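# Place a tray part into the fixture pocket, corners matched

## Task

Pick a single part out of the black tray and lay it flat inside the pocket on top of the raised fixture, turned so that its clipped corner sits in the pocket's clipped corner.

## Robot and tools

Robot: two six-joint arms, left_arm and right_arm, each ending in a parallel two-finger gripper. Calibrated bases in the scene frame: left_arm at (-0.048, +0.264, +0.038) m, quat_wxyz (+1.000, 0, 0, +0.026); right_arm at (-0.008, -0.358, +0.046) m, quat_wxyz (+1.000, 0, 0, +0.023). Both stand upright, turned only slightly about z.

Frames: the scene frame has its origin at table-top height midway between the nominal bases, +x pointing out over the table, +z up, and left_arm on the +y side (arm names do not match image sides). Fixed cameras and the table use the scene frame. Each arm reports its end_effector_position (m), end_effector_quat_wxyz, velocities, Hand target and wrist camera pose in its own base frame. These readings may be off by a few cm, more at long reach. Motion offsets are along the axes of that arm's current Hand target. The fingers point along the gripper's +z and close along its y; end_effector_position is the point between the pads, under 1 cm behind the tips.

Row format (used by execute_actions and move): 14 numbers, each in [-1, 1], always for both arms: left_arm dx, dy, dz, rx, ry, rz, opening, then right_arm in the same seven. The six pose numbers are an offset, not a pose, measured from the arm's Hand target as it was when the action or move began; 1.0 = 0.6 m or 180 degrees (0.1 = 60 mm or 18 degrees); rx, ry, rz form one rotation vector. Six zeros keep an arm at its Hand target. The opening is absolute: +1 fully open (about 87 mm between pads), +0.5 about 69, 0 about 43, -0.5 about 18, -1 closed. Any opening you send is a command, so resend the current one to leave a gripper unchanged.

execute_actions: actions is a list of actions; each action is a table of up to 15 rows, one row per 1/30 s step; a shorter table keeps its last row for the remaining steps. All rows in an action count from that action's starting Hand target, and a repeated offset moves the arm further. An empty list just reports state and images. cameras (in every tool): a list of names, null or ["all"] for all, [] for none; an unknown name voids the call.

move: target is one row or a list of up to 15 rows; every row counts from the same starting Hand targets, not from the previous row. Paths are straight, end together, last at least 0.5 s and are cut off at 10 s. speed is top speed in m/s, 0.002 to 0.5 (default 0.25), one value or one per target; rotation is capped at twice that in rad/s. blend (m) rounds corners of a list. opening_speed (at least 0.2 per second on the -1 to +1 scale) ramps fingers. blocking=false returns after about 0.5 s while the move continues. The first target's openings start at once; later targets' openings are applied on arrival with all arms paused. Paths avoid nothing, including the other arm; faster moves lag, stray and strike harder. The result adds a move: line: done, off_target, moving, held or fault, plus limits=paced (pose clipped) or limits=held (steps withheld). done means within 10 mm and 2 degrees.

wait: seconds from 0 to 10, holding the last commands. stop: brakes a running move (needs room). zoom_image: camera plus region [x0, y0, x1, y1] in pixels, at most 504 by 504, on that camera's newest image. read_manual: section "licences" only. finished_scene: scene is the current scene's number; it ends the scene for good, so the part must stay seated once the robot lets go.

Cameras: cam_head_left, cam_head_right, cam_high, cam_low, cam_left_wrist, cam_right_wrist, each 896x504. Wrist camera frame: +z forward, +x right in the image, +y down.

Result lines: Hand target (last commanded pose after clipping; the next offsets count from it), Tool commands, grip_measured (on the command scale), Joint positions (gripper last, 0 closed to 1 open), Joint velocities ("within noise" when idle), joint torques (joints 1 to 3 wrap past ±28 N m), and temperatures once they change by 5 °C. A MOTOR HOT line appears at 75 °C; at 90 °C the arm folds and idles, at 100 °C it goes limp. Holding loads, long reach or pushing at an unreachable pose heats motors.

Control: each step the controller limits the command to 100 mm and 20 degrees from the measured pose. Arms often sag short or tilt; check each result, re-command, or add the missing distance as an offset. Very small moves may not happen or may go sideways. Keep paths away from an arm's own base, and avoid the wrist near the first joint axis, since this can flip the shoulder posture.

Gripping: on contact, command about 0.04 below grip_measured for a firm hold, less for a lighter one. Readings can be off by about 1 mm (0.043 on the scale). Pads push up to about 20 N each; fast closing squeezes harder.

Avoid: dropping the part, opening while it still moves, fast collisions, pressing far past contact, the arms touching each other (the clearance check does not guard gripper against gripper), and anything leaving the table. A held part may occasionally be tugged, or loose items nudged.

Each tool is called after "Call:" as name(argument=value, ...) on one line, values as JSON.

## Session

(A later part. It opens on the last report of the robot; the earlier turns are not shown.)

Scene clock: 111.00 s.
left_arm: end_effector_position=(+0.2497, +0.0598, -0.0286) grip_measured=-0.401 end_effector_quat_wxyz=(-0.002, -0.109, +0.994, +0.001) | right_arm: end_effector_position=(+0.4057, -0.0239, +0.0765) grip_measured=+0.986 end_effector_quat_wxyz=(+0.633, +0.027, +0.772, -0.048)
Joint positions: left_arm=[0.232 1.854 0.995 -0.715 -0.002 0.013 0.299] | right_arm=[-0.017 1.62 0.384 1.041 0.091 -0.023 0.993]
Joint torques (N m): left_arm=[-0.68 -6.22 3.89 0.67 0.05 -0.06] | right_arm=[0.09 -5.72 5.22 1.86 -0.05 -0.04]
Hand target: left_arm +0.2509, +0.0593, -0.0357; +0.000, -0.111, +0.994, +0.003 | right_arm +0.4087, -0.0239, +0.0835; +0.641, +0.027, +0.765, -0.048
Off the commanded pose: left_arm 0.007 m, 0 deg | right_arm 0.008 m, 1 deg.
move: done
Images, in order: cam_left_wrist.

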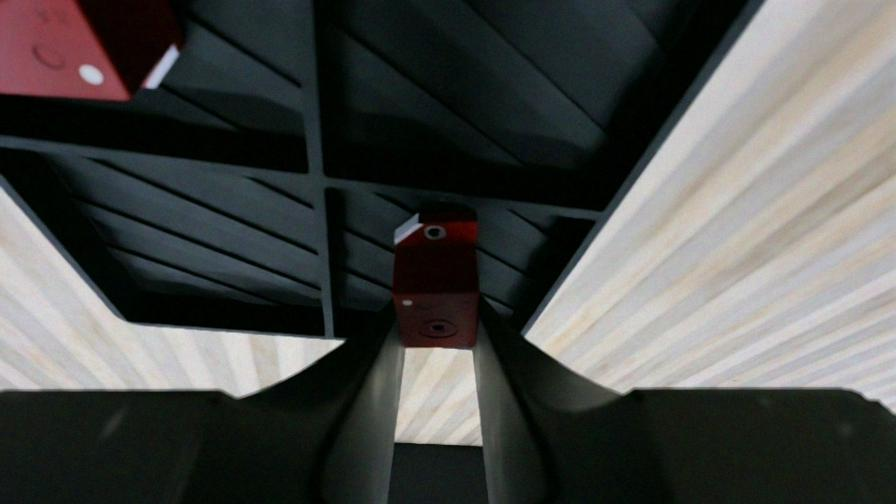

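Call:
move(target=[[0,0,-0.15,0,0,0,-0.55,0,0,0,0,0,0,1],[0,0,-0.317,0,0,0,-0.55,0,0,0,0,0,0,1],[-0.028,-0.45,-0.317,0,0,0.142,-0.55,0,0,0,0,0,0,1]], speed=[0.08,0.2,0.2], blend=0.02)

Call:
zoom_image(camera="cam_left_wrist", region=[280, 150, 640, 450])

Scene clock: 129.80 s.
left_arm: end_effector_position=(+0.3249, -0.2020, +0.1506) grip_measured=-0.401 end_effector_quat_wxyz=(+0.030, +0.119, +0.992, -0.011) | right_arm: end_effector_position=(+0.4057, -0.0239, +0.0765) grip_measured=+0.986 end_effector_quat_wxyz=(+0.633, +0.027, +0.772, -0.048)
Joint positions: left_arm=[-0.527 2.144 2.172 -1.536 -0.004 -0.289 0.299] | right_arm=[-0.017 1.62 0.384 1.041 0.091 -0.023 0.993]
Joint torques (N m): left_arm=[0.2 -9.7 8.66 0.28 0.07 -0.09] | right_arm=[0.09 -5.72 5.2 1.86 -0.05 -0.04]
Hand target: left_arm +0.3267, -0.2014, +0.1529; -0.001, +0.112, +0.994, +0.003 | right_arm +0.4087, -0.0239, +0.0835; +0.641, +0.027, +0.765, -0.048
Off the commanded pose: left_arm 0.003 m, 4 deg | right_arm 0.008 m, 1 deg.
joint sent to its limit (left arm) — joint 4 (wrist pitch), lower limit. The joint targets are off in orientation, not in position.
move: off_target (left_arm)

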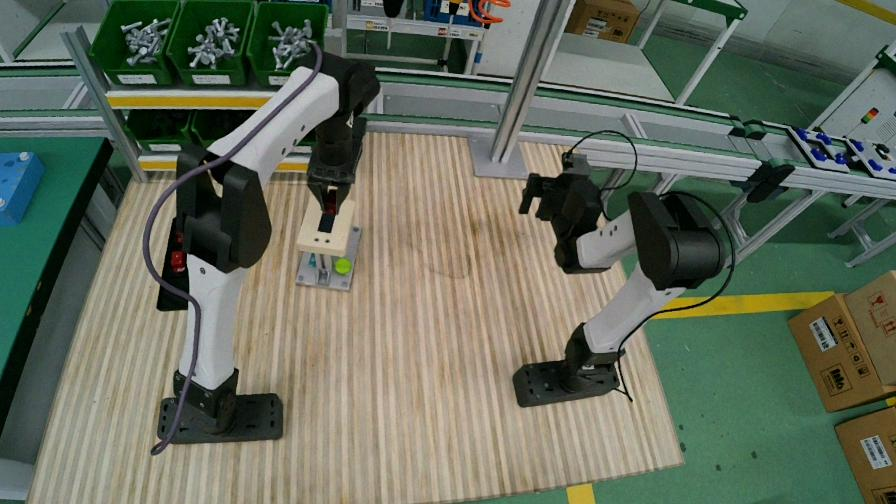

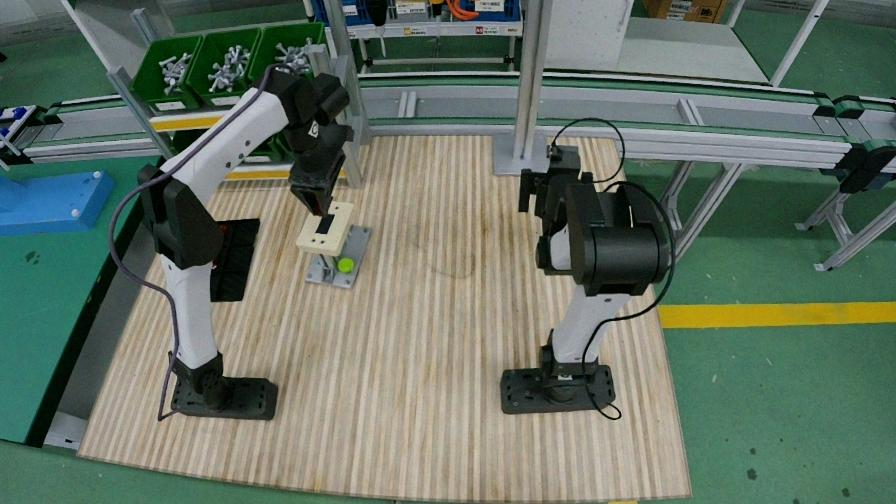

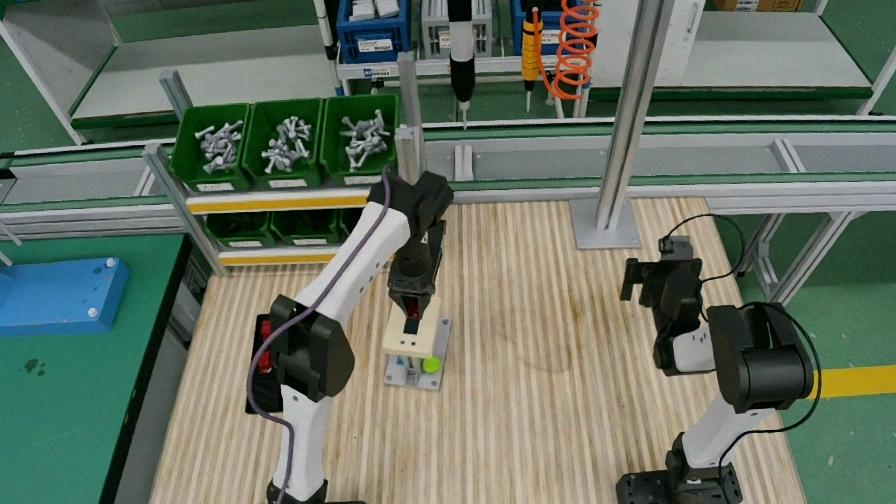

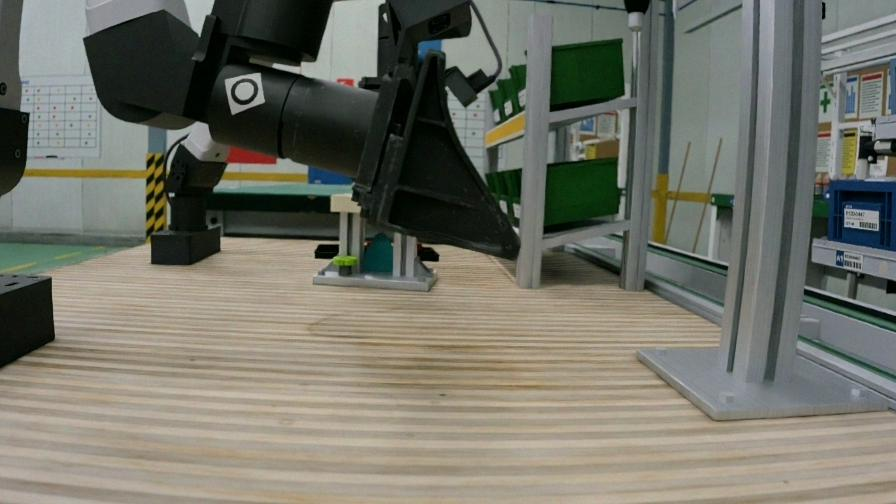

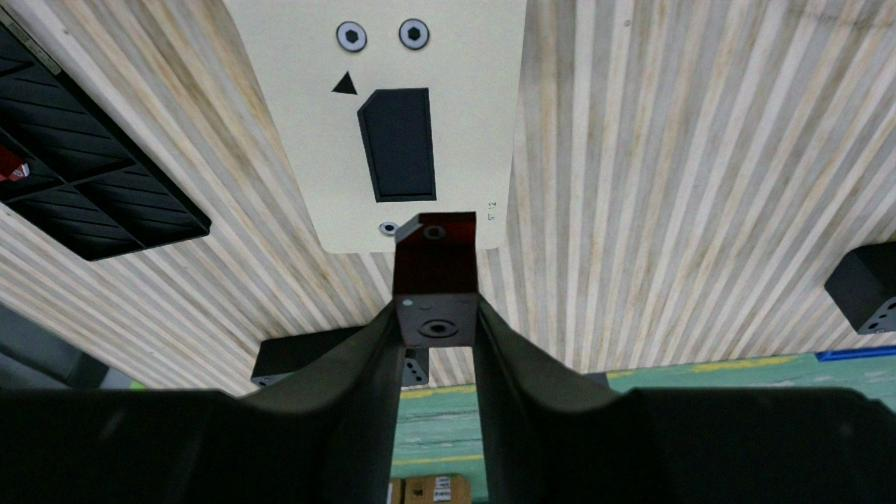

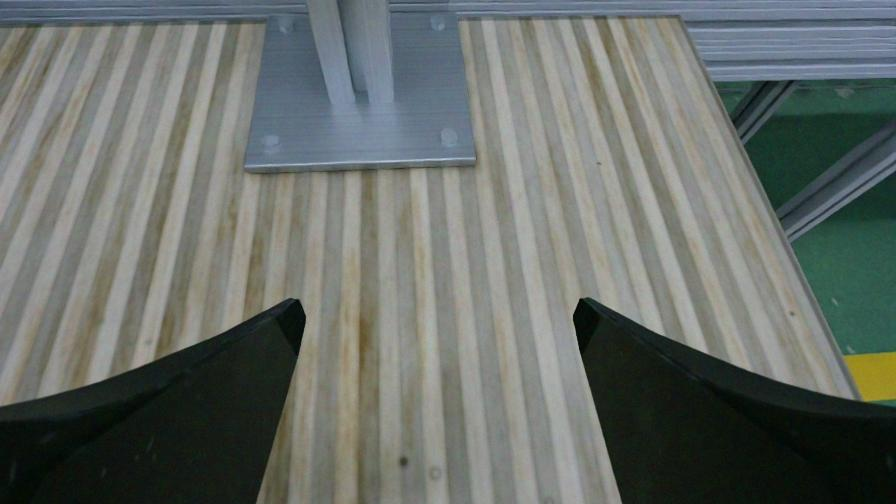

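Scaled by 1.400 from the camera's 896x504 image, which has a finer 1280x720 frame.

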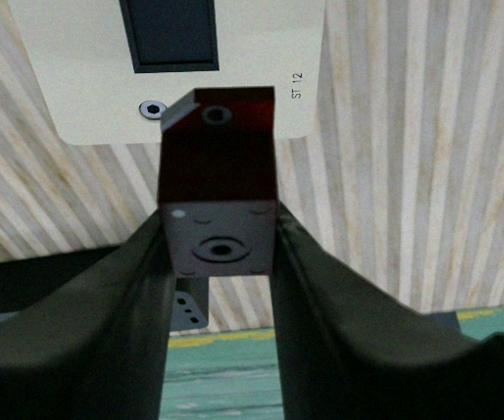

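Call:
move(target=[-0.018,0.015,0.018,0,0,-0.0139,-0.55,0,0,0,0,0,0,1], speed=0.1, cameras=["cam_left_wrist","cam_low"])

Call:
zoom_image(camera="cam_left_wrist", region=[240, 50, 640, 390])

Call:
zoom_image(camera="cam_low", region=[300, 100, 520, 300])

Scene clock: 160.67 s.
left_arm: end_effector_position=(+0.3372, -0.1947, +0.1402) grip_measured=-0.401 end_effector_quat_wxyz=(+0.021, +0.096, +0.995, -0.007) | right_arm: end_effector_position=(+0.4057, -0.0239, +0.0765) grip_measured=+0.986 end_effector_quat_wxyz=(+0.633, +0.027, +0.772, -0.048)
Joint positions: left_arm=[-0.494 2.191 2.204 -1.538 -0.004 -0.301 0.299] | right_arm=[-0.017 1.62 0.384 1.041 0.091 -0.023 0.993]
Joint torques (N m): left_arm=[-0.06 -10.07 8.65 0.27 0.06 -0.08] | right_arm=[0.09 -5.72 5.23 1.86 -0.05 -0.04]
Hand target: left_arm +0.3392, -0.1950, +0.1422; +0.000, +0.090, +0.996, +0.003 | right_arm +0.4087, -0.0239, +0.0835; +0.641, +0.027, +0.765, -0.048
Off the commanded pose: left_arm 0.003 m, 3 deg | right_arm 0.008 m, 1 deg.
joint sent to its limit (left arm) — joint 4 (wrist pitch), lower limit. The joint targets are off in orientation, not in position.
move: off_target (left_arm)
Images, in order: cam_low, cam_left_wrist.

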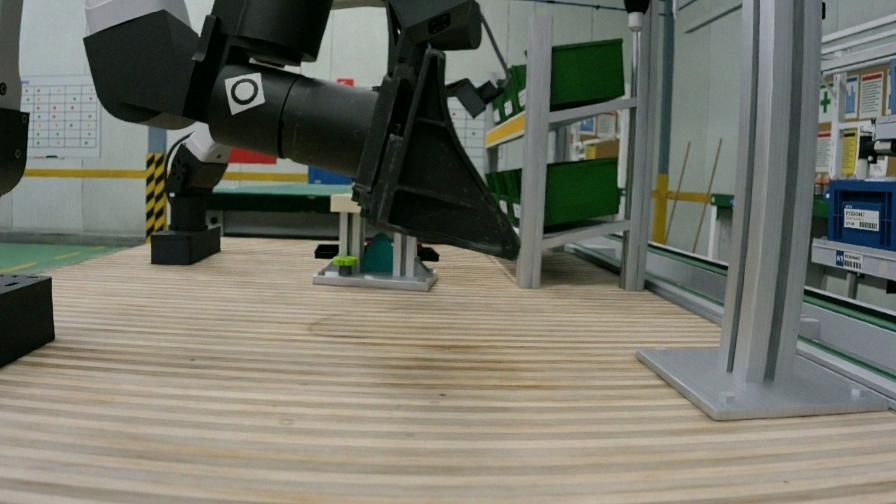

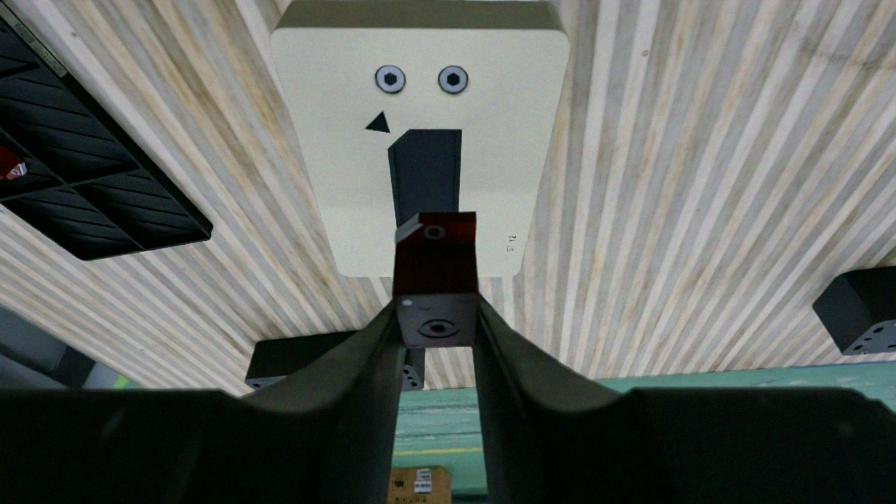

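Scaled by 1.260 from the camera's 896x504 image, which has a finer 1280x720 frame.

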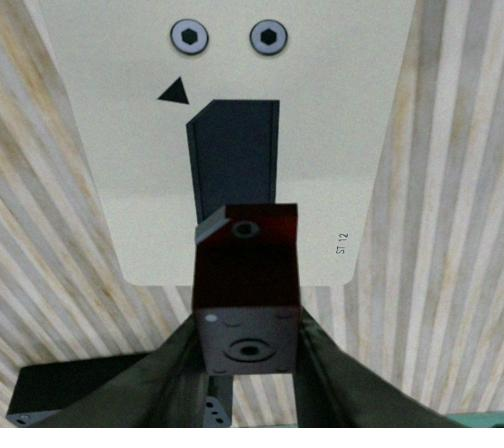

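Scaled by 2.291 from the camera's 896x504 image, which has a finer 1280x720 frame.

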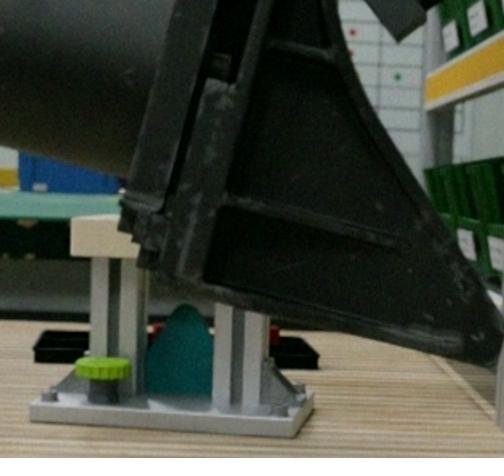

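Call:
move(target=[-0.01,0.005,0.03,0,0,0,-0.55,-0.35,0,0,0,0,0,1], speed=0.12, cameras=["cam_left_wrist","cam_low"])

Call:
zoom_image(camera="cam_left_wrist", region=[240, 50, 640, 390])

Call:
zoom_image(camera="cam_low", region=[300, 100, 520, 300])

Scene clock: 179.40 s.
left_arm: end_effector_position=(+0.3428, -0.1947, +0.1229) grip_measured=-0.401 end_effector_quat_wxyz=(+0.004, +0.093, +0.996, +0.000) | right_arm: end_effector_position=(+0.4428, -0.0215, +0.2785) grip_measured=+0.986 end_effector_quat_wxyz=(+0.633, +0.025, +0.772, -0.048)
Joint positions: left_arm=[-0.487 2.249 2.223 -1.538 -0.004 -0.301 0.299] | right_arm=[-0.007 1.322 1.075 0.051 0.099 -0.023 0.993]
Joint torques (N m): left_arm=[0.36 -10.3 8.69 0.2 0.04 0.03] | right_arm=[0.77 -4.51 8.98 1.77 0.05 -0.01]
Hand target: left_arm +0.3456, -0.1930, +0.1241; -0.001, +0.090, +0.996, +0.003 | right_arm +0.4458, -0.0197, +0.2901; +0.641, +0.027, +0.765, -0.048
Off the commanded pose: left_arm 0.004 m, 1 deg | right_arm 0.012 m, 1 deg.
joint sent to its limit (left arm) — joint 4 (wrist pitch), lower limit. The joint targets still meet the commanded pose.
move: off_target (right_arm)
Images, in order: cam_low, cam_left_wrist.

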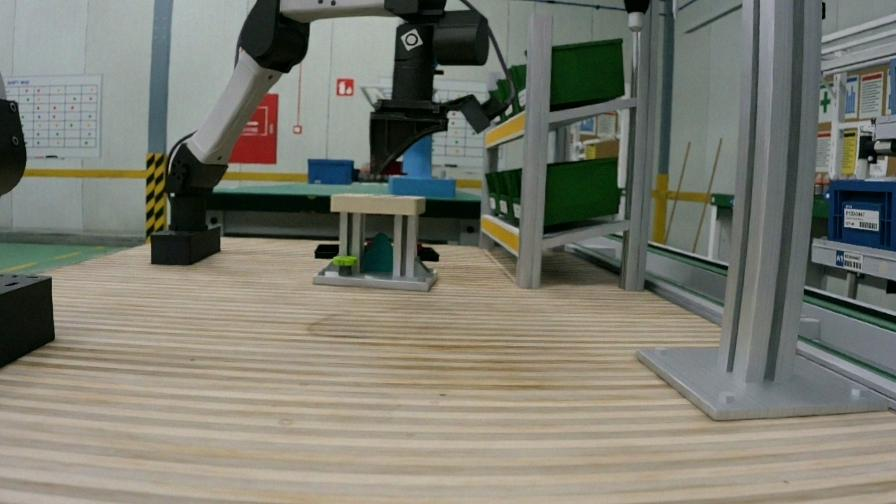

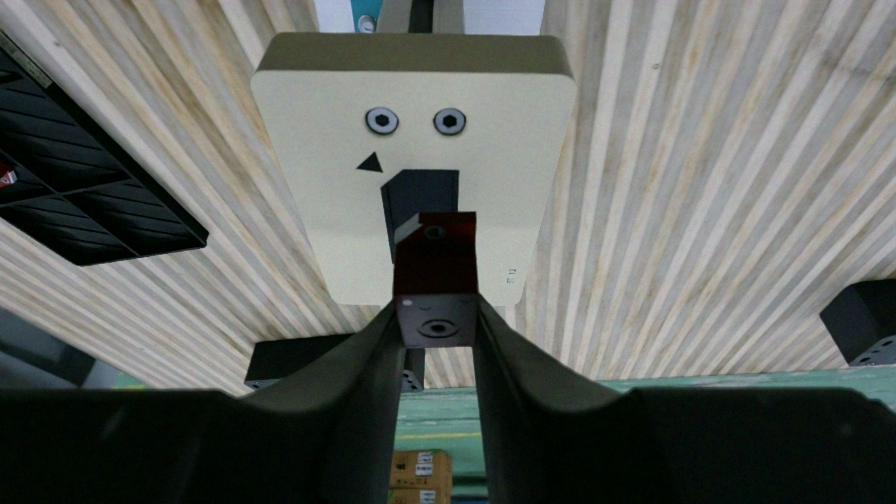

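Scaled by 1.260 from the camera's 896x504 image, which has a finer 1280x720 frame.

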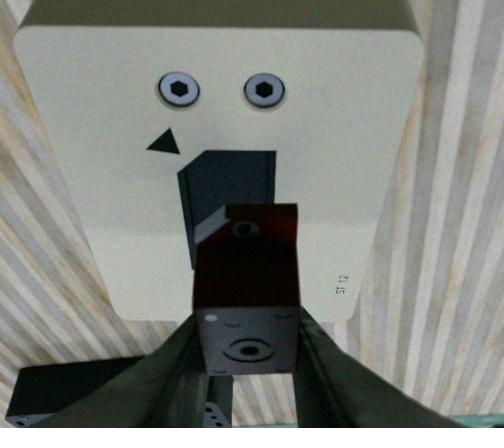

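Scaled by 2.291 from the camera's 896x504 image, which has a finer 1280x720 frame.

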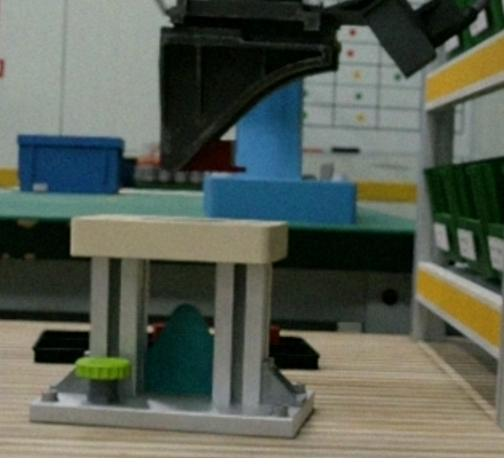

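Call:
move(target=[-0.005,0.008,0.014,0,0,0,-0.55,0,0,0,0,0,0,1], speed=0.1, cameras=["cam_left_wrist","cam_low"])

Call:
zoom_image(camera="cam_left_wrist", region=[340, 140, 540, 310])

Call:
zoom_image(camera="cam_low", region=[320, 130, 450, 230])

Scene clock: 187.53 s.
left_arm: end_effector_position=(+0.3456, -0.1895, +0.1195) grip_measured=-0.401 end_effector_quat_wxyz=(+0.000, +0.088, +0.996, +0.002) | right_arm: end_effector_position=(+0.4427, -0.0215, +0.2783) grip_measured=+0.986 end_effector_quat_wxyz=(+0.633, +0.025, +0.772, -0.048)
Joint positions: left_arm=[-0.472 2.258 2.223 -1.538 -0.004 -0.297 0.299] | right_arm=[-0.007 1.322 1.075 0.05 0.099 -0.023 0.993]
Joint torques (N m): left_arm=[0.16 -10.41 6.72 0.4 0.04 0.11] | right_arm=[0.77 -4.53 8.96 1.78 0.04 -0.01]
Motor temperatures (°C): left_arm=[18 31 27 22 18 19 19] | right_arm=[21 27 27 35 20 20 17]
Heat: left arm: 31 °C; right arm: 35 °C.
Hand target: left_arm +0.3494, -0.1888, +0.1158; -0.001, +0.090, +0.996, +0.003 | right_arm +0.4458, -0.0197, +0.2901; +0.641, +0.027, +0.765, -0.048
Off the commanded pose: left_arm 0.005 m, 0 deg | right_arm 0.012 m, 1 deg.
move: off_target (right_arm)
Images, in order: cam_low, cam_left_wrist.

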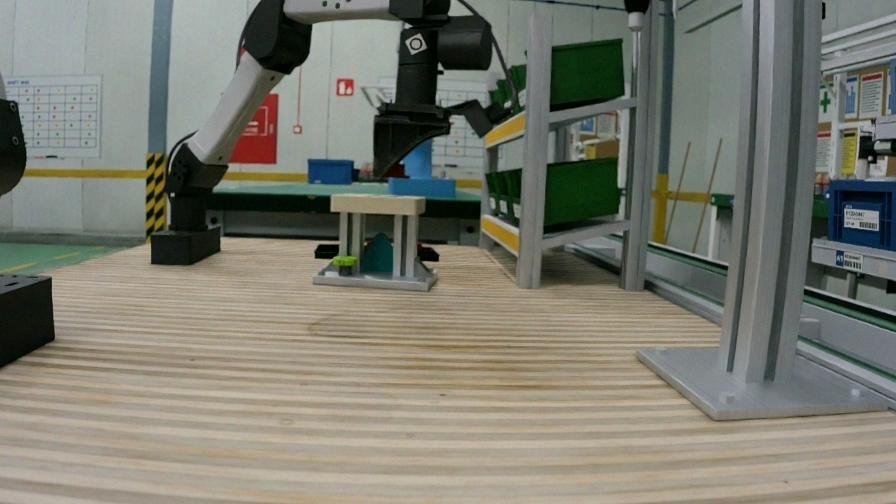

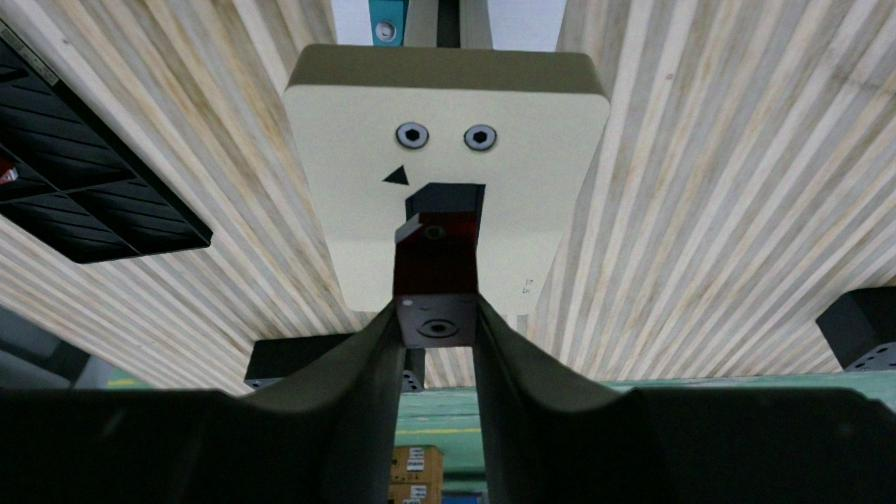

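Scaled by 2.520 from the camera's 896x504 image, which has a finer 1280x720 frame.

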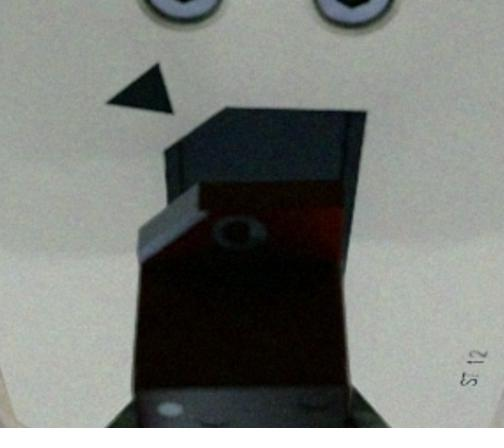

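Scaled by 3.877 from the camera's 896x504 image, which has a finer 1280x720 frame.

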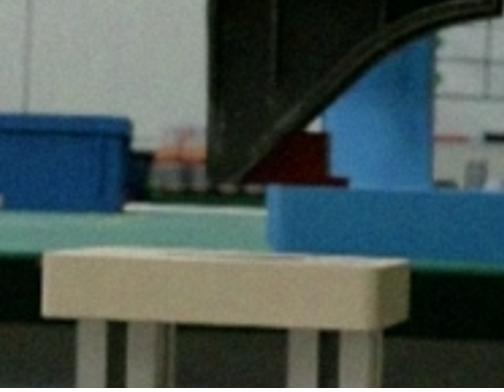

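Call:
move(target=[-0.003,-0.003,0.01,0,0,0.012,-0.55,0,0,0,0,0,0,1], speed=0.08, cameras=["cam_left_wrist","cam_low"])

Call:
zoom_image(camera="cam_left_wrist", region=[340, 140, 540, 310])

Call:
zoom_image(camera="cam_low", region=[320, 130, 450, 230])

Scene clock: 218.07 s.
left_arm: end_effector_position=(+0.3474, -0.1890, +0.1159) grip_measured=-0.401 end_effector_quat_wxyz=(-0.002, +0.103, +0.995, +0.003) | right_arm: end_effector_position=(+0.4426, -0.0215, +0.2782) grip_measured=+0.986 end_effector_quat_wxyz=(+0.633, +0.025, +0.772, -0.048)
Joint positions: left_arm=[-0.472 2.267 2.223 -1.532 -0.004 -0.266 0.299] | right_arm=[-0.007 1.322 1.075 0.05 0.099 -0.023 0.993]
Joint torques (N m): left_arm=[-0.44 -10.47 5.85 0.52 0.04 0.11] | right_arm=[0.77 -4.52 8.96 1.78 0.05 -0.01]
Hand target: left_arm +0.3509, -0.1909, +0.1098; +0.000, +0.109, +0.994, +0.003 | right_arm +0.4458, -0.0197, +0.2901; +0.641, +0.027, +0.765, -0.048
Off the commanded pose: left_arm 0.007 m, 1 deg | right_arm 0.012 m, 1 deg.
move: off_target (right_arm)
Images, in order: cam_low, cam_left_wrist.

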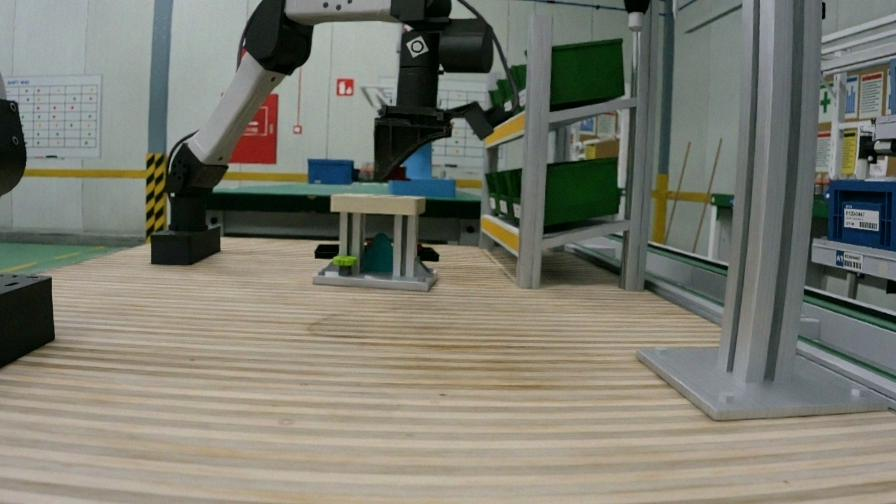

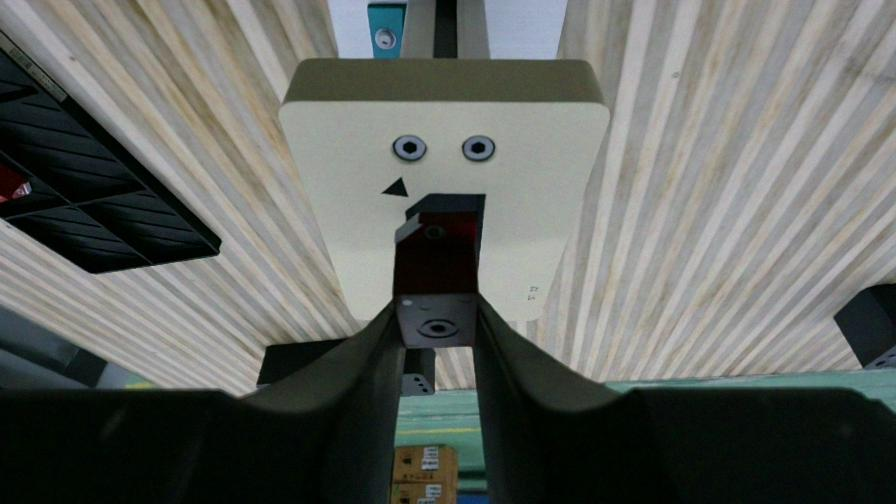

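Scaled by 2.520 from the camera's 896x504 image, which has a finer 1280x720 frame.

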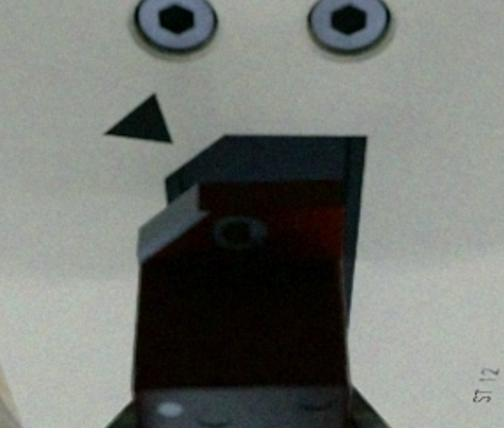

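Scaled by 3.877 from the camera's 896x504 image, which has a finer 1280x720 frame.

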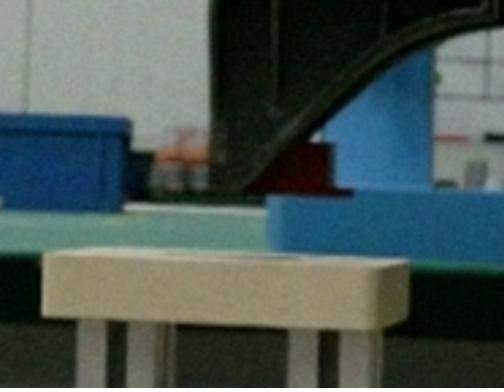

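Call:
move(target=[0.0133,-0.0035,0.016,0,0,0,-0.55,0,0,0,0,0,0,1], speed=0.08, cameras=["cam_left_wrist","cam_low"])

Call:
zoom_image(camera="cam_left_wrist", region=[340, 140, 540, 310])

Call:
zoom_image(camera="cam_low", region=[320, 130, 450, 230])

Scene clock: 233.37 s.
left_arm: end_effector_position=(+0.3386, -0.1860, +0.0927) grip_measured=-0.402 end_effector_quat_wxyz=(-0.026, +0.105, +0.994, +0.012) | right_arm: end_effector_position=(+0.4426, -0.0215, +0.2782) grip_measured=+0.986 end_effector_quat_wxyz=(+0.633, +0.025, +0.772, -0.048)
Joint positions: left_arm=[-0.476 2.267 2.12 -1.481 -0.004 -0.265 0.299] | right_arm=[-0.007 1.322 1.075 0.05 0.099 -0.023 0.993]
Joint torques (N m): left_arm=[-1.02 -15.17 4.59 0.59 0.05 0.02] | right_arm=[0.76 -4.53 8.98 1.78 0.04 -0.01]
Motor temperatures (°C): left_arm=[18 34 25 22 18 19 19] | right_arm=[21 27 32 36 20 20 17]
Hand target: left_arm +0.3427, -0.1912, +0.1002; +0.000, +0.109, +0.994, +0.003 | right_arm +0.4458, -0.0197, +0.2901; +0.641, +0.027, +0.765, -0.048
Off the commanded pose: left_arm 0.010 m, 3 deg | right_arm 0.012 m, 1 deg.
move: off_target (left_arm, right_arm)
Images, in order: cam_low, cam_left_wrist.

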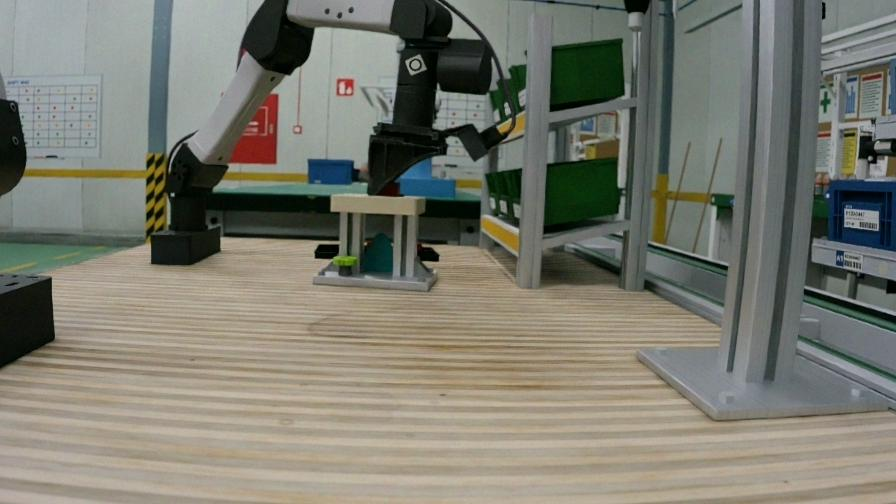

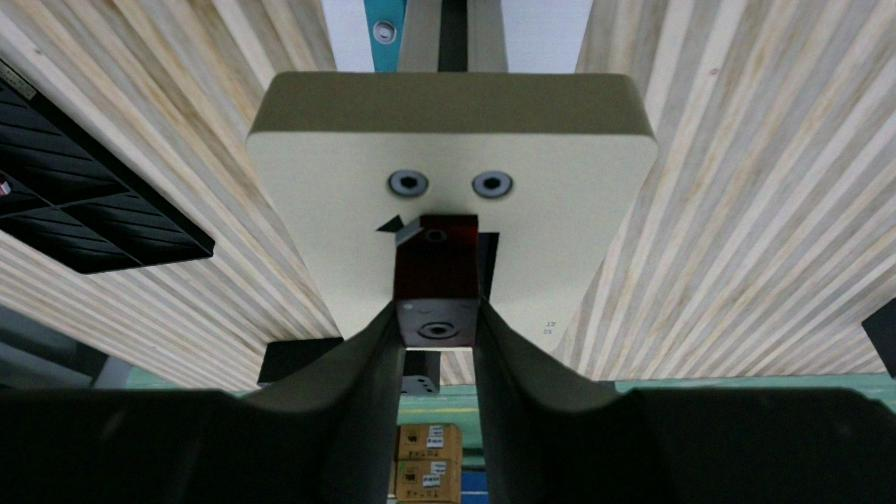

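Scaled by 2.520 from the camera's 896x504 image, which has a finer 1280x720 frame.

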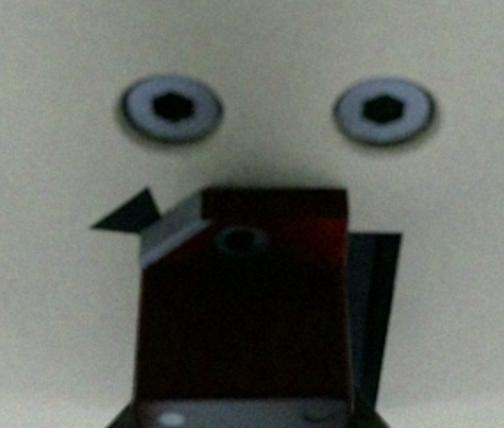

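Scaled by 3.877 from the camera's 896x504 image, which has a finer 1280x720 frame.

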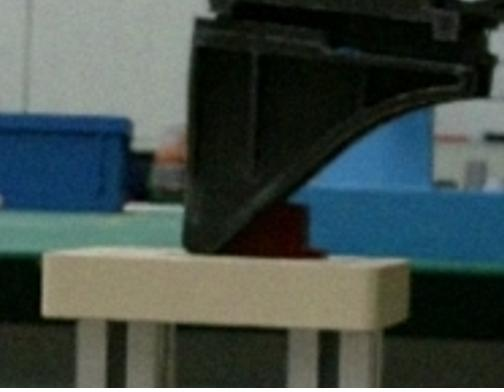

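Call:
move(target=[[0,0,-0.013,0,0,0,-0.55,0,0,0,0,0,0,1],[0.0163,-0.0016,-0.013,0,0,0,-0.55,0,0,0,0,0,0,1]], speed=0.08, cameras=["cam_left_wrist","cam_low"])

Call:
zoom_image(camera="cam_left_wrist", region=[340, 140, 540, 310])

Call:
zoom_image(camera="cam_low", region=[320, 130, 450, 230])

Scene clock: 247.63 s.
left_arm: end_effector_position=(+0.3301, -0.1855, +0.0920) grip_measured=-0.402 end_effector_quat_wxyz=(-0.030, +0.110, +0.993, +0.015) | right_arm: end_effector_position=(+0.4426, -0.0215, +0.2782) grip_measured=+0.986 end_effector_quat_wxyz=(+0.633, +0.025, +0.772, -0.048)
Joint positions: left_arm=[-0.486 2.24 2.07 -1.468 -0.005 -0.265 0.299] | right_arm=[-0.007 1.322 1.075 0.05 0.099 -0.023 0.993]
Joint torques (N m): left_arm=[-0.85 -16.72 5.33 0.42 0.08 -0.06] | right_arm=[0.77 -4.52 8.98 1.78 0.04 -0.01]
Heat: left arm: 37 °C; right arm: 37 °C.
Hand target: left_arm +0.3329, -0.1901, +0.1080; +0.000, +0.109, +0.994, +0.003 | right_arm +0.4458, -0.0197, +0.2901; +0.641, +0.027, +0.765, -0.048
Off the commanded pose: left_arm 0.017 m, 4 deg | right_arm 0.012 m, 1 deg.
move: off_target (left_arm, right_arm)
Images, in order: cam_low, cam_left_wrist.

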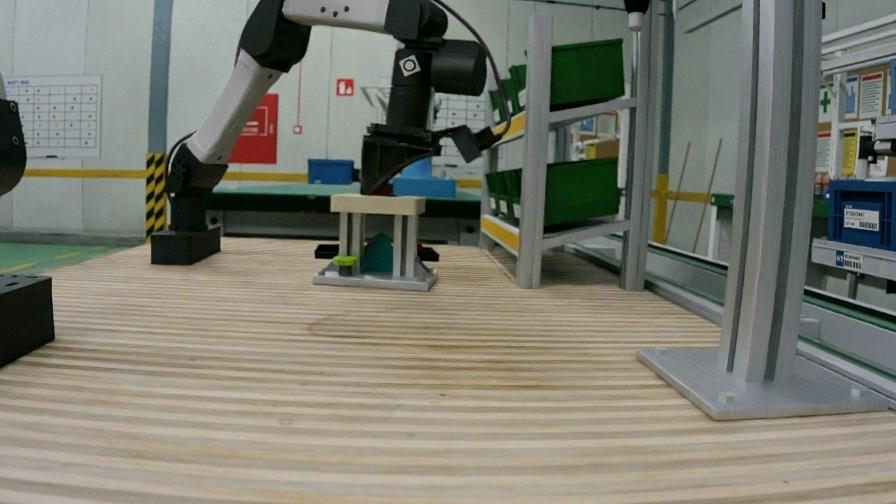

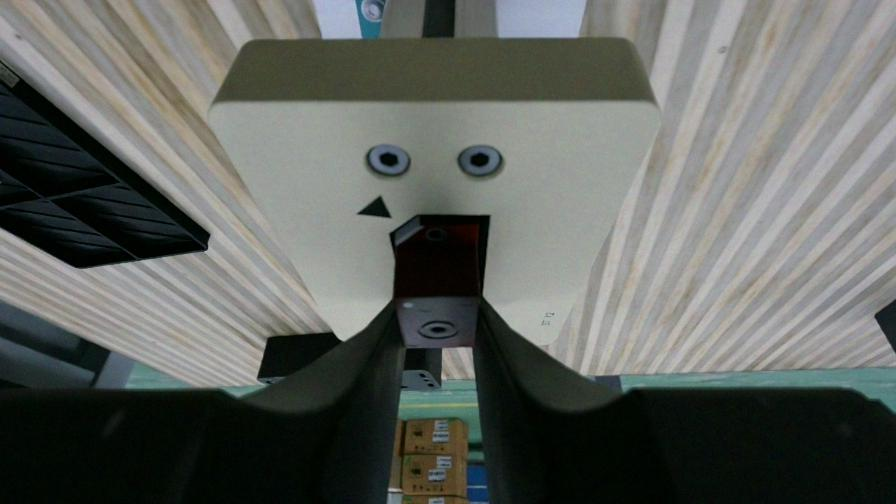

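Scaled by 2.520 from the camera's 896x504 image, which has a finer 1280x720 frame.

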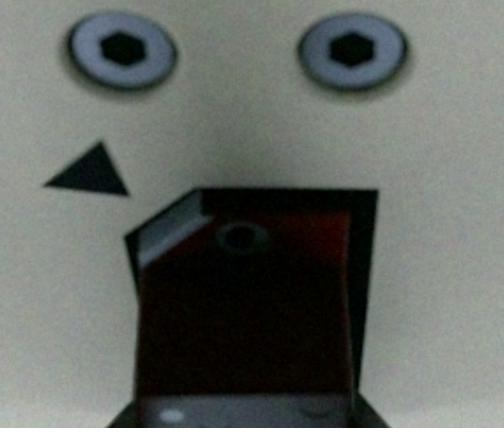

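Scaled by 3.877 from the camera's 896x504 image, which has a finer 1280x720 frame.

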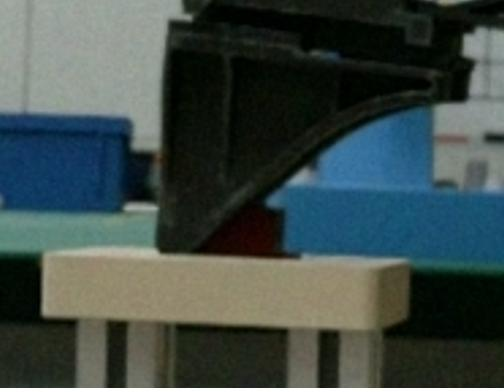

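Call:
move(target=[-0.003,-0.001,-0.012,0,0,0,-0.55,0,0,0,0,0,0,1], speed=0.08, cameras=["cam_left_wrist"])

Call:
zoom_image(camera="cam_left_wrist", region=[340, 140, 540, 310])

Scene clock: 256.60 s.
left_arm: end_effector_position=(+0.3329, -0.1870, +0.0948) grip_measured=-0.402 end_effector_quat_wxyz=(-0.024, +0.110, +0.994, +0.012) | right_arm: end_effector_position=(+0.4426, -0.0215, +0.2781) grip_measured=+0.986 end_effector_quat_wxyz=(+0.633, +0.025, +0.773, -0.048)
Joint positions: left_arm=[-0.486 2.24 2.085 -1.469 -0.005 -0.265 0.299] | right_arm=[-0.007 1.322 1.075 0.05 0.099 -0.023 0.993]
Joint torques (N m): left_arm=[-0.87 -15.5 8.64 0.11 0.07 -0.07] | right_arm=[0.77 -4.52 8.96 1.78 0.05 -0.01]
Motor temperatures (°C): left_arm=[18 42 25 21 18 19 20] | right_arm=[21 26 32 37 20 19 17]
Heat: left arm: 42 °C; right arm: 37 °C.
Hand target: left_arm +0.3345, -0.1911, +0.1152; +0.000, +0.109, +0.994, +0.003 | right_arm +0.4458, -0.0197, +0.2900; +0.641, +0.027, +0.766, -0.048
Off the commanded pose: left_arm 0.021 m, 3 deg | right_arm 0.013 m, 1 deg.
move: off_target (left_arm, right_arm)
Images, in order: cam_left_wrist.

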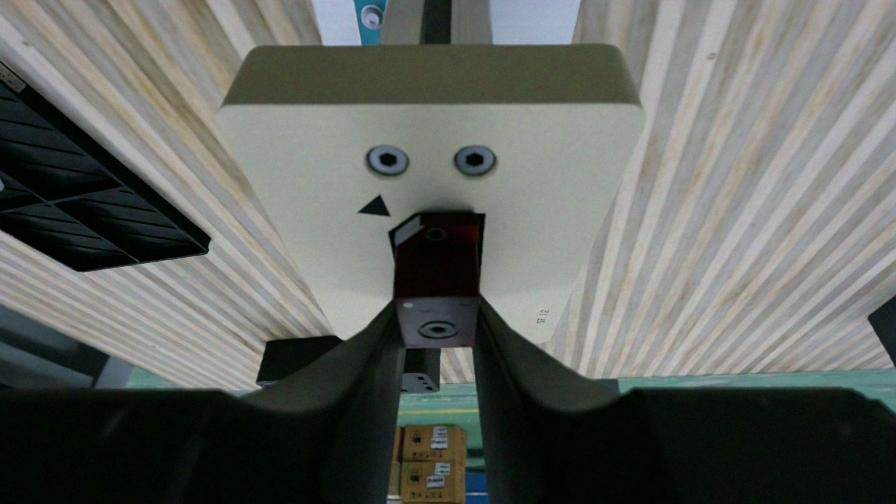

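Scaled by 2.520 from the camera's 896x504 image, which has a finer 1280x720 frame.

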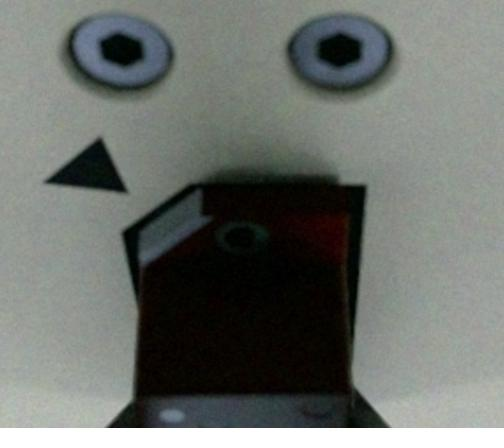

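Call:
move(target=[0.0042,-0.0008,0,0,-0.017,0,-0.55,0,0,0,0,0,0,1], speed=0.06, cameras=["cam_left_wrist","cam_low"])

Call:
zoom_image(camera="cam_left_wrist", region=[340, 140, 540, 310])

Call:
zoom_image(camera="cam_low", region=[320, 130, 450, 230])

Scene clock: 269.23 s.
left_arm: end_effector_position=(+0.3281, -0.1887, +0.0957) grip_measured=-0.402 end_effector_quat_wxyz=(-0.010, +0.111, +0.994, +0.007) | right_arm: end_effector_position=(+0.4426, -0.0215, +0.2781) grip_measured=+0.986 end_effector_quat_wxyz=(+0.633, +0.025, +0.773, -0.048)
Joint positions: left_arm=[-0.495 2.187 2.008 -1.415 -0.006 -0.272 0.299] | right_arm=[-0.007 1.322 1.075 0.05 0.099 -0.023 0.993]
Joint torques (N m): left_arm=[-0.76 -17.14 5.7 0.49 -0.08 -0.09] | right_arm=[0.76 -4.52 8.98 1.78 0.04 -0.01]
Hand target: left_arm +0.3320, -0.1910, +0.1153; +0.026, +0.109, +0.994, +0.000 | right_arm +0.4458, -0.0197, +0.2900; +0.641, +0.027, +0.766, -0.048
Off the commanded pose: left_arm 0.020 m, 4 deg | right_arm 0.012 m, 1 deg.
move: off_target (left_arm, right_arm)
Images, in order: cam_low, cam_left_wrist.

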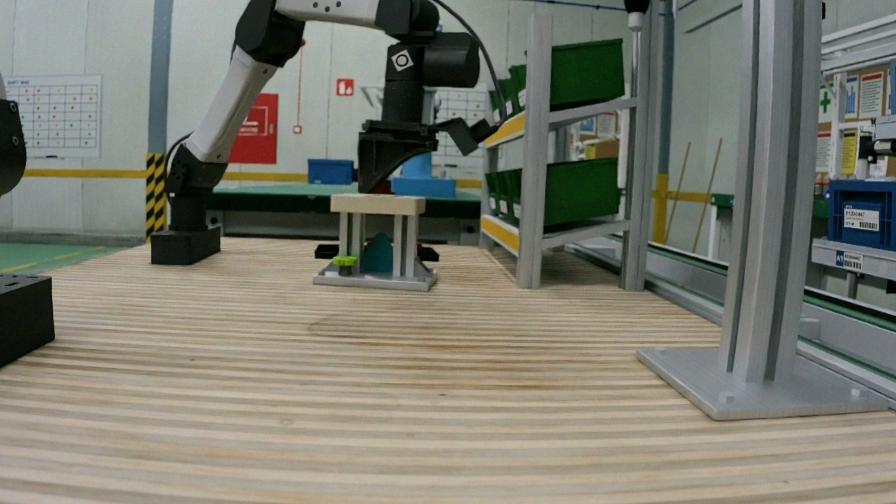

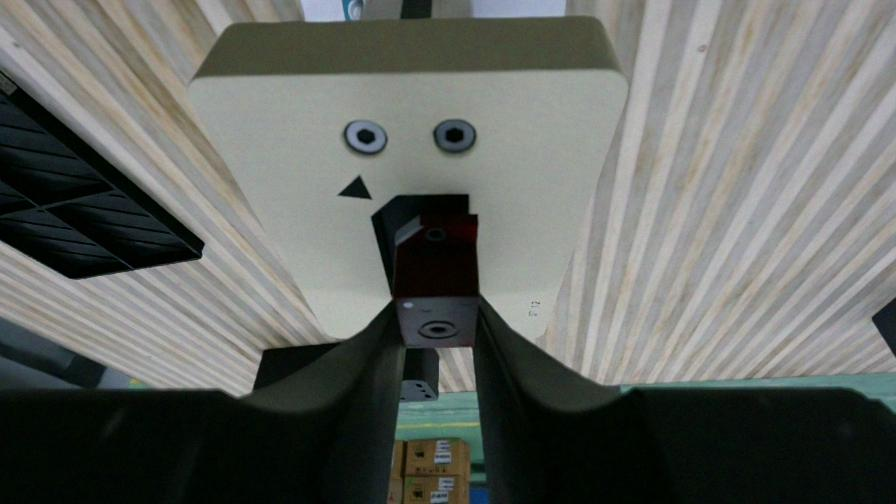

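Scaled by 2.520 from the camera's 896x504 image, which has a finer 1280x720 frame.

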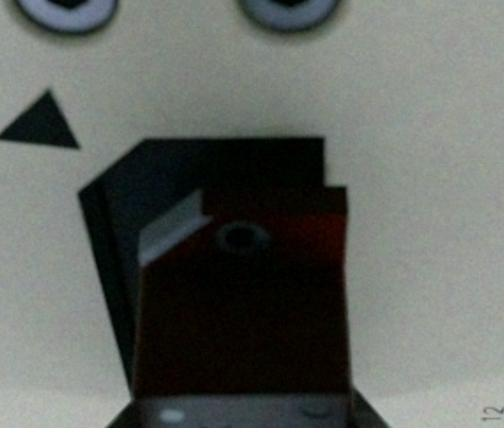

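Scaled by 3.877 from the camera's 896x504 image, which has a finer 1280x720 frame.

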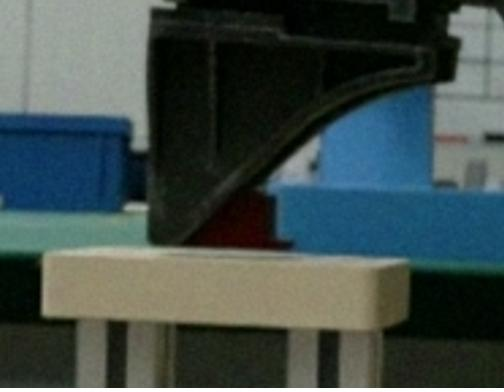

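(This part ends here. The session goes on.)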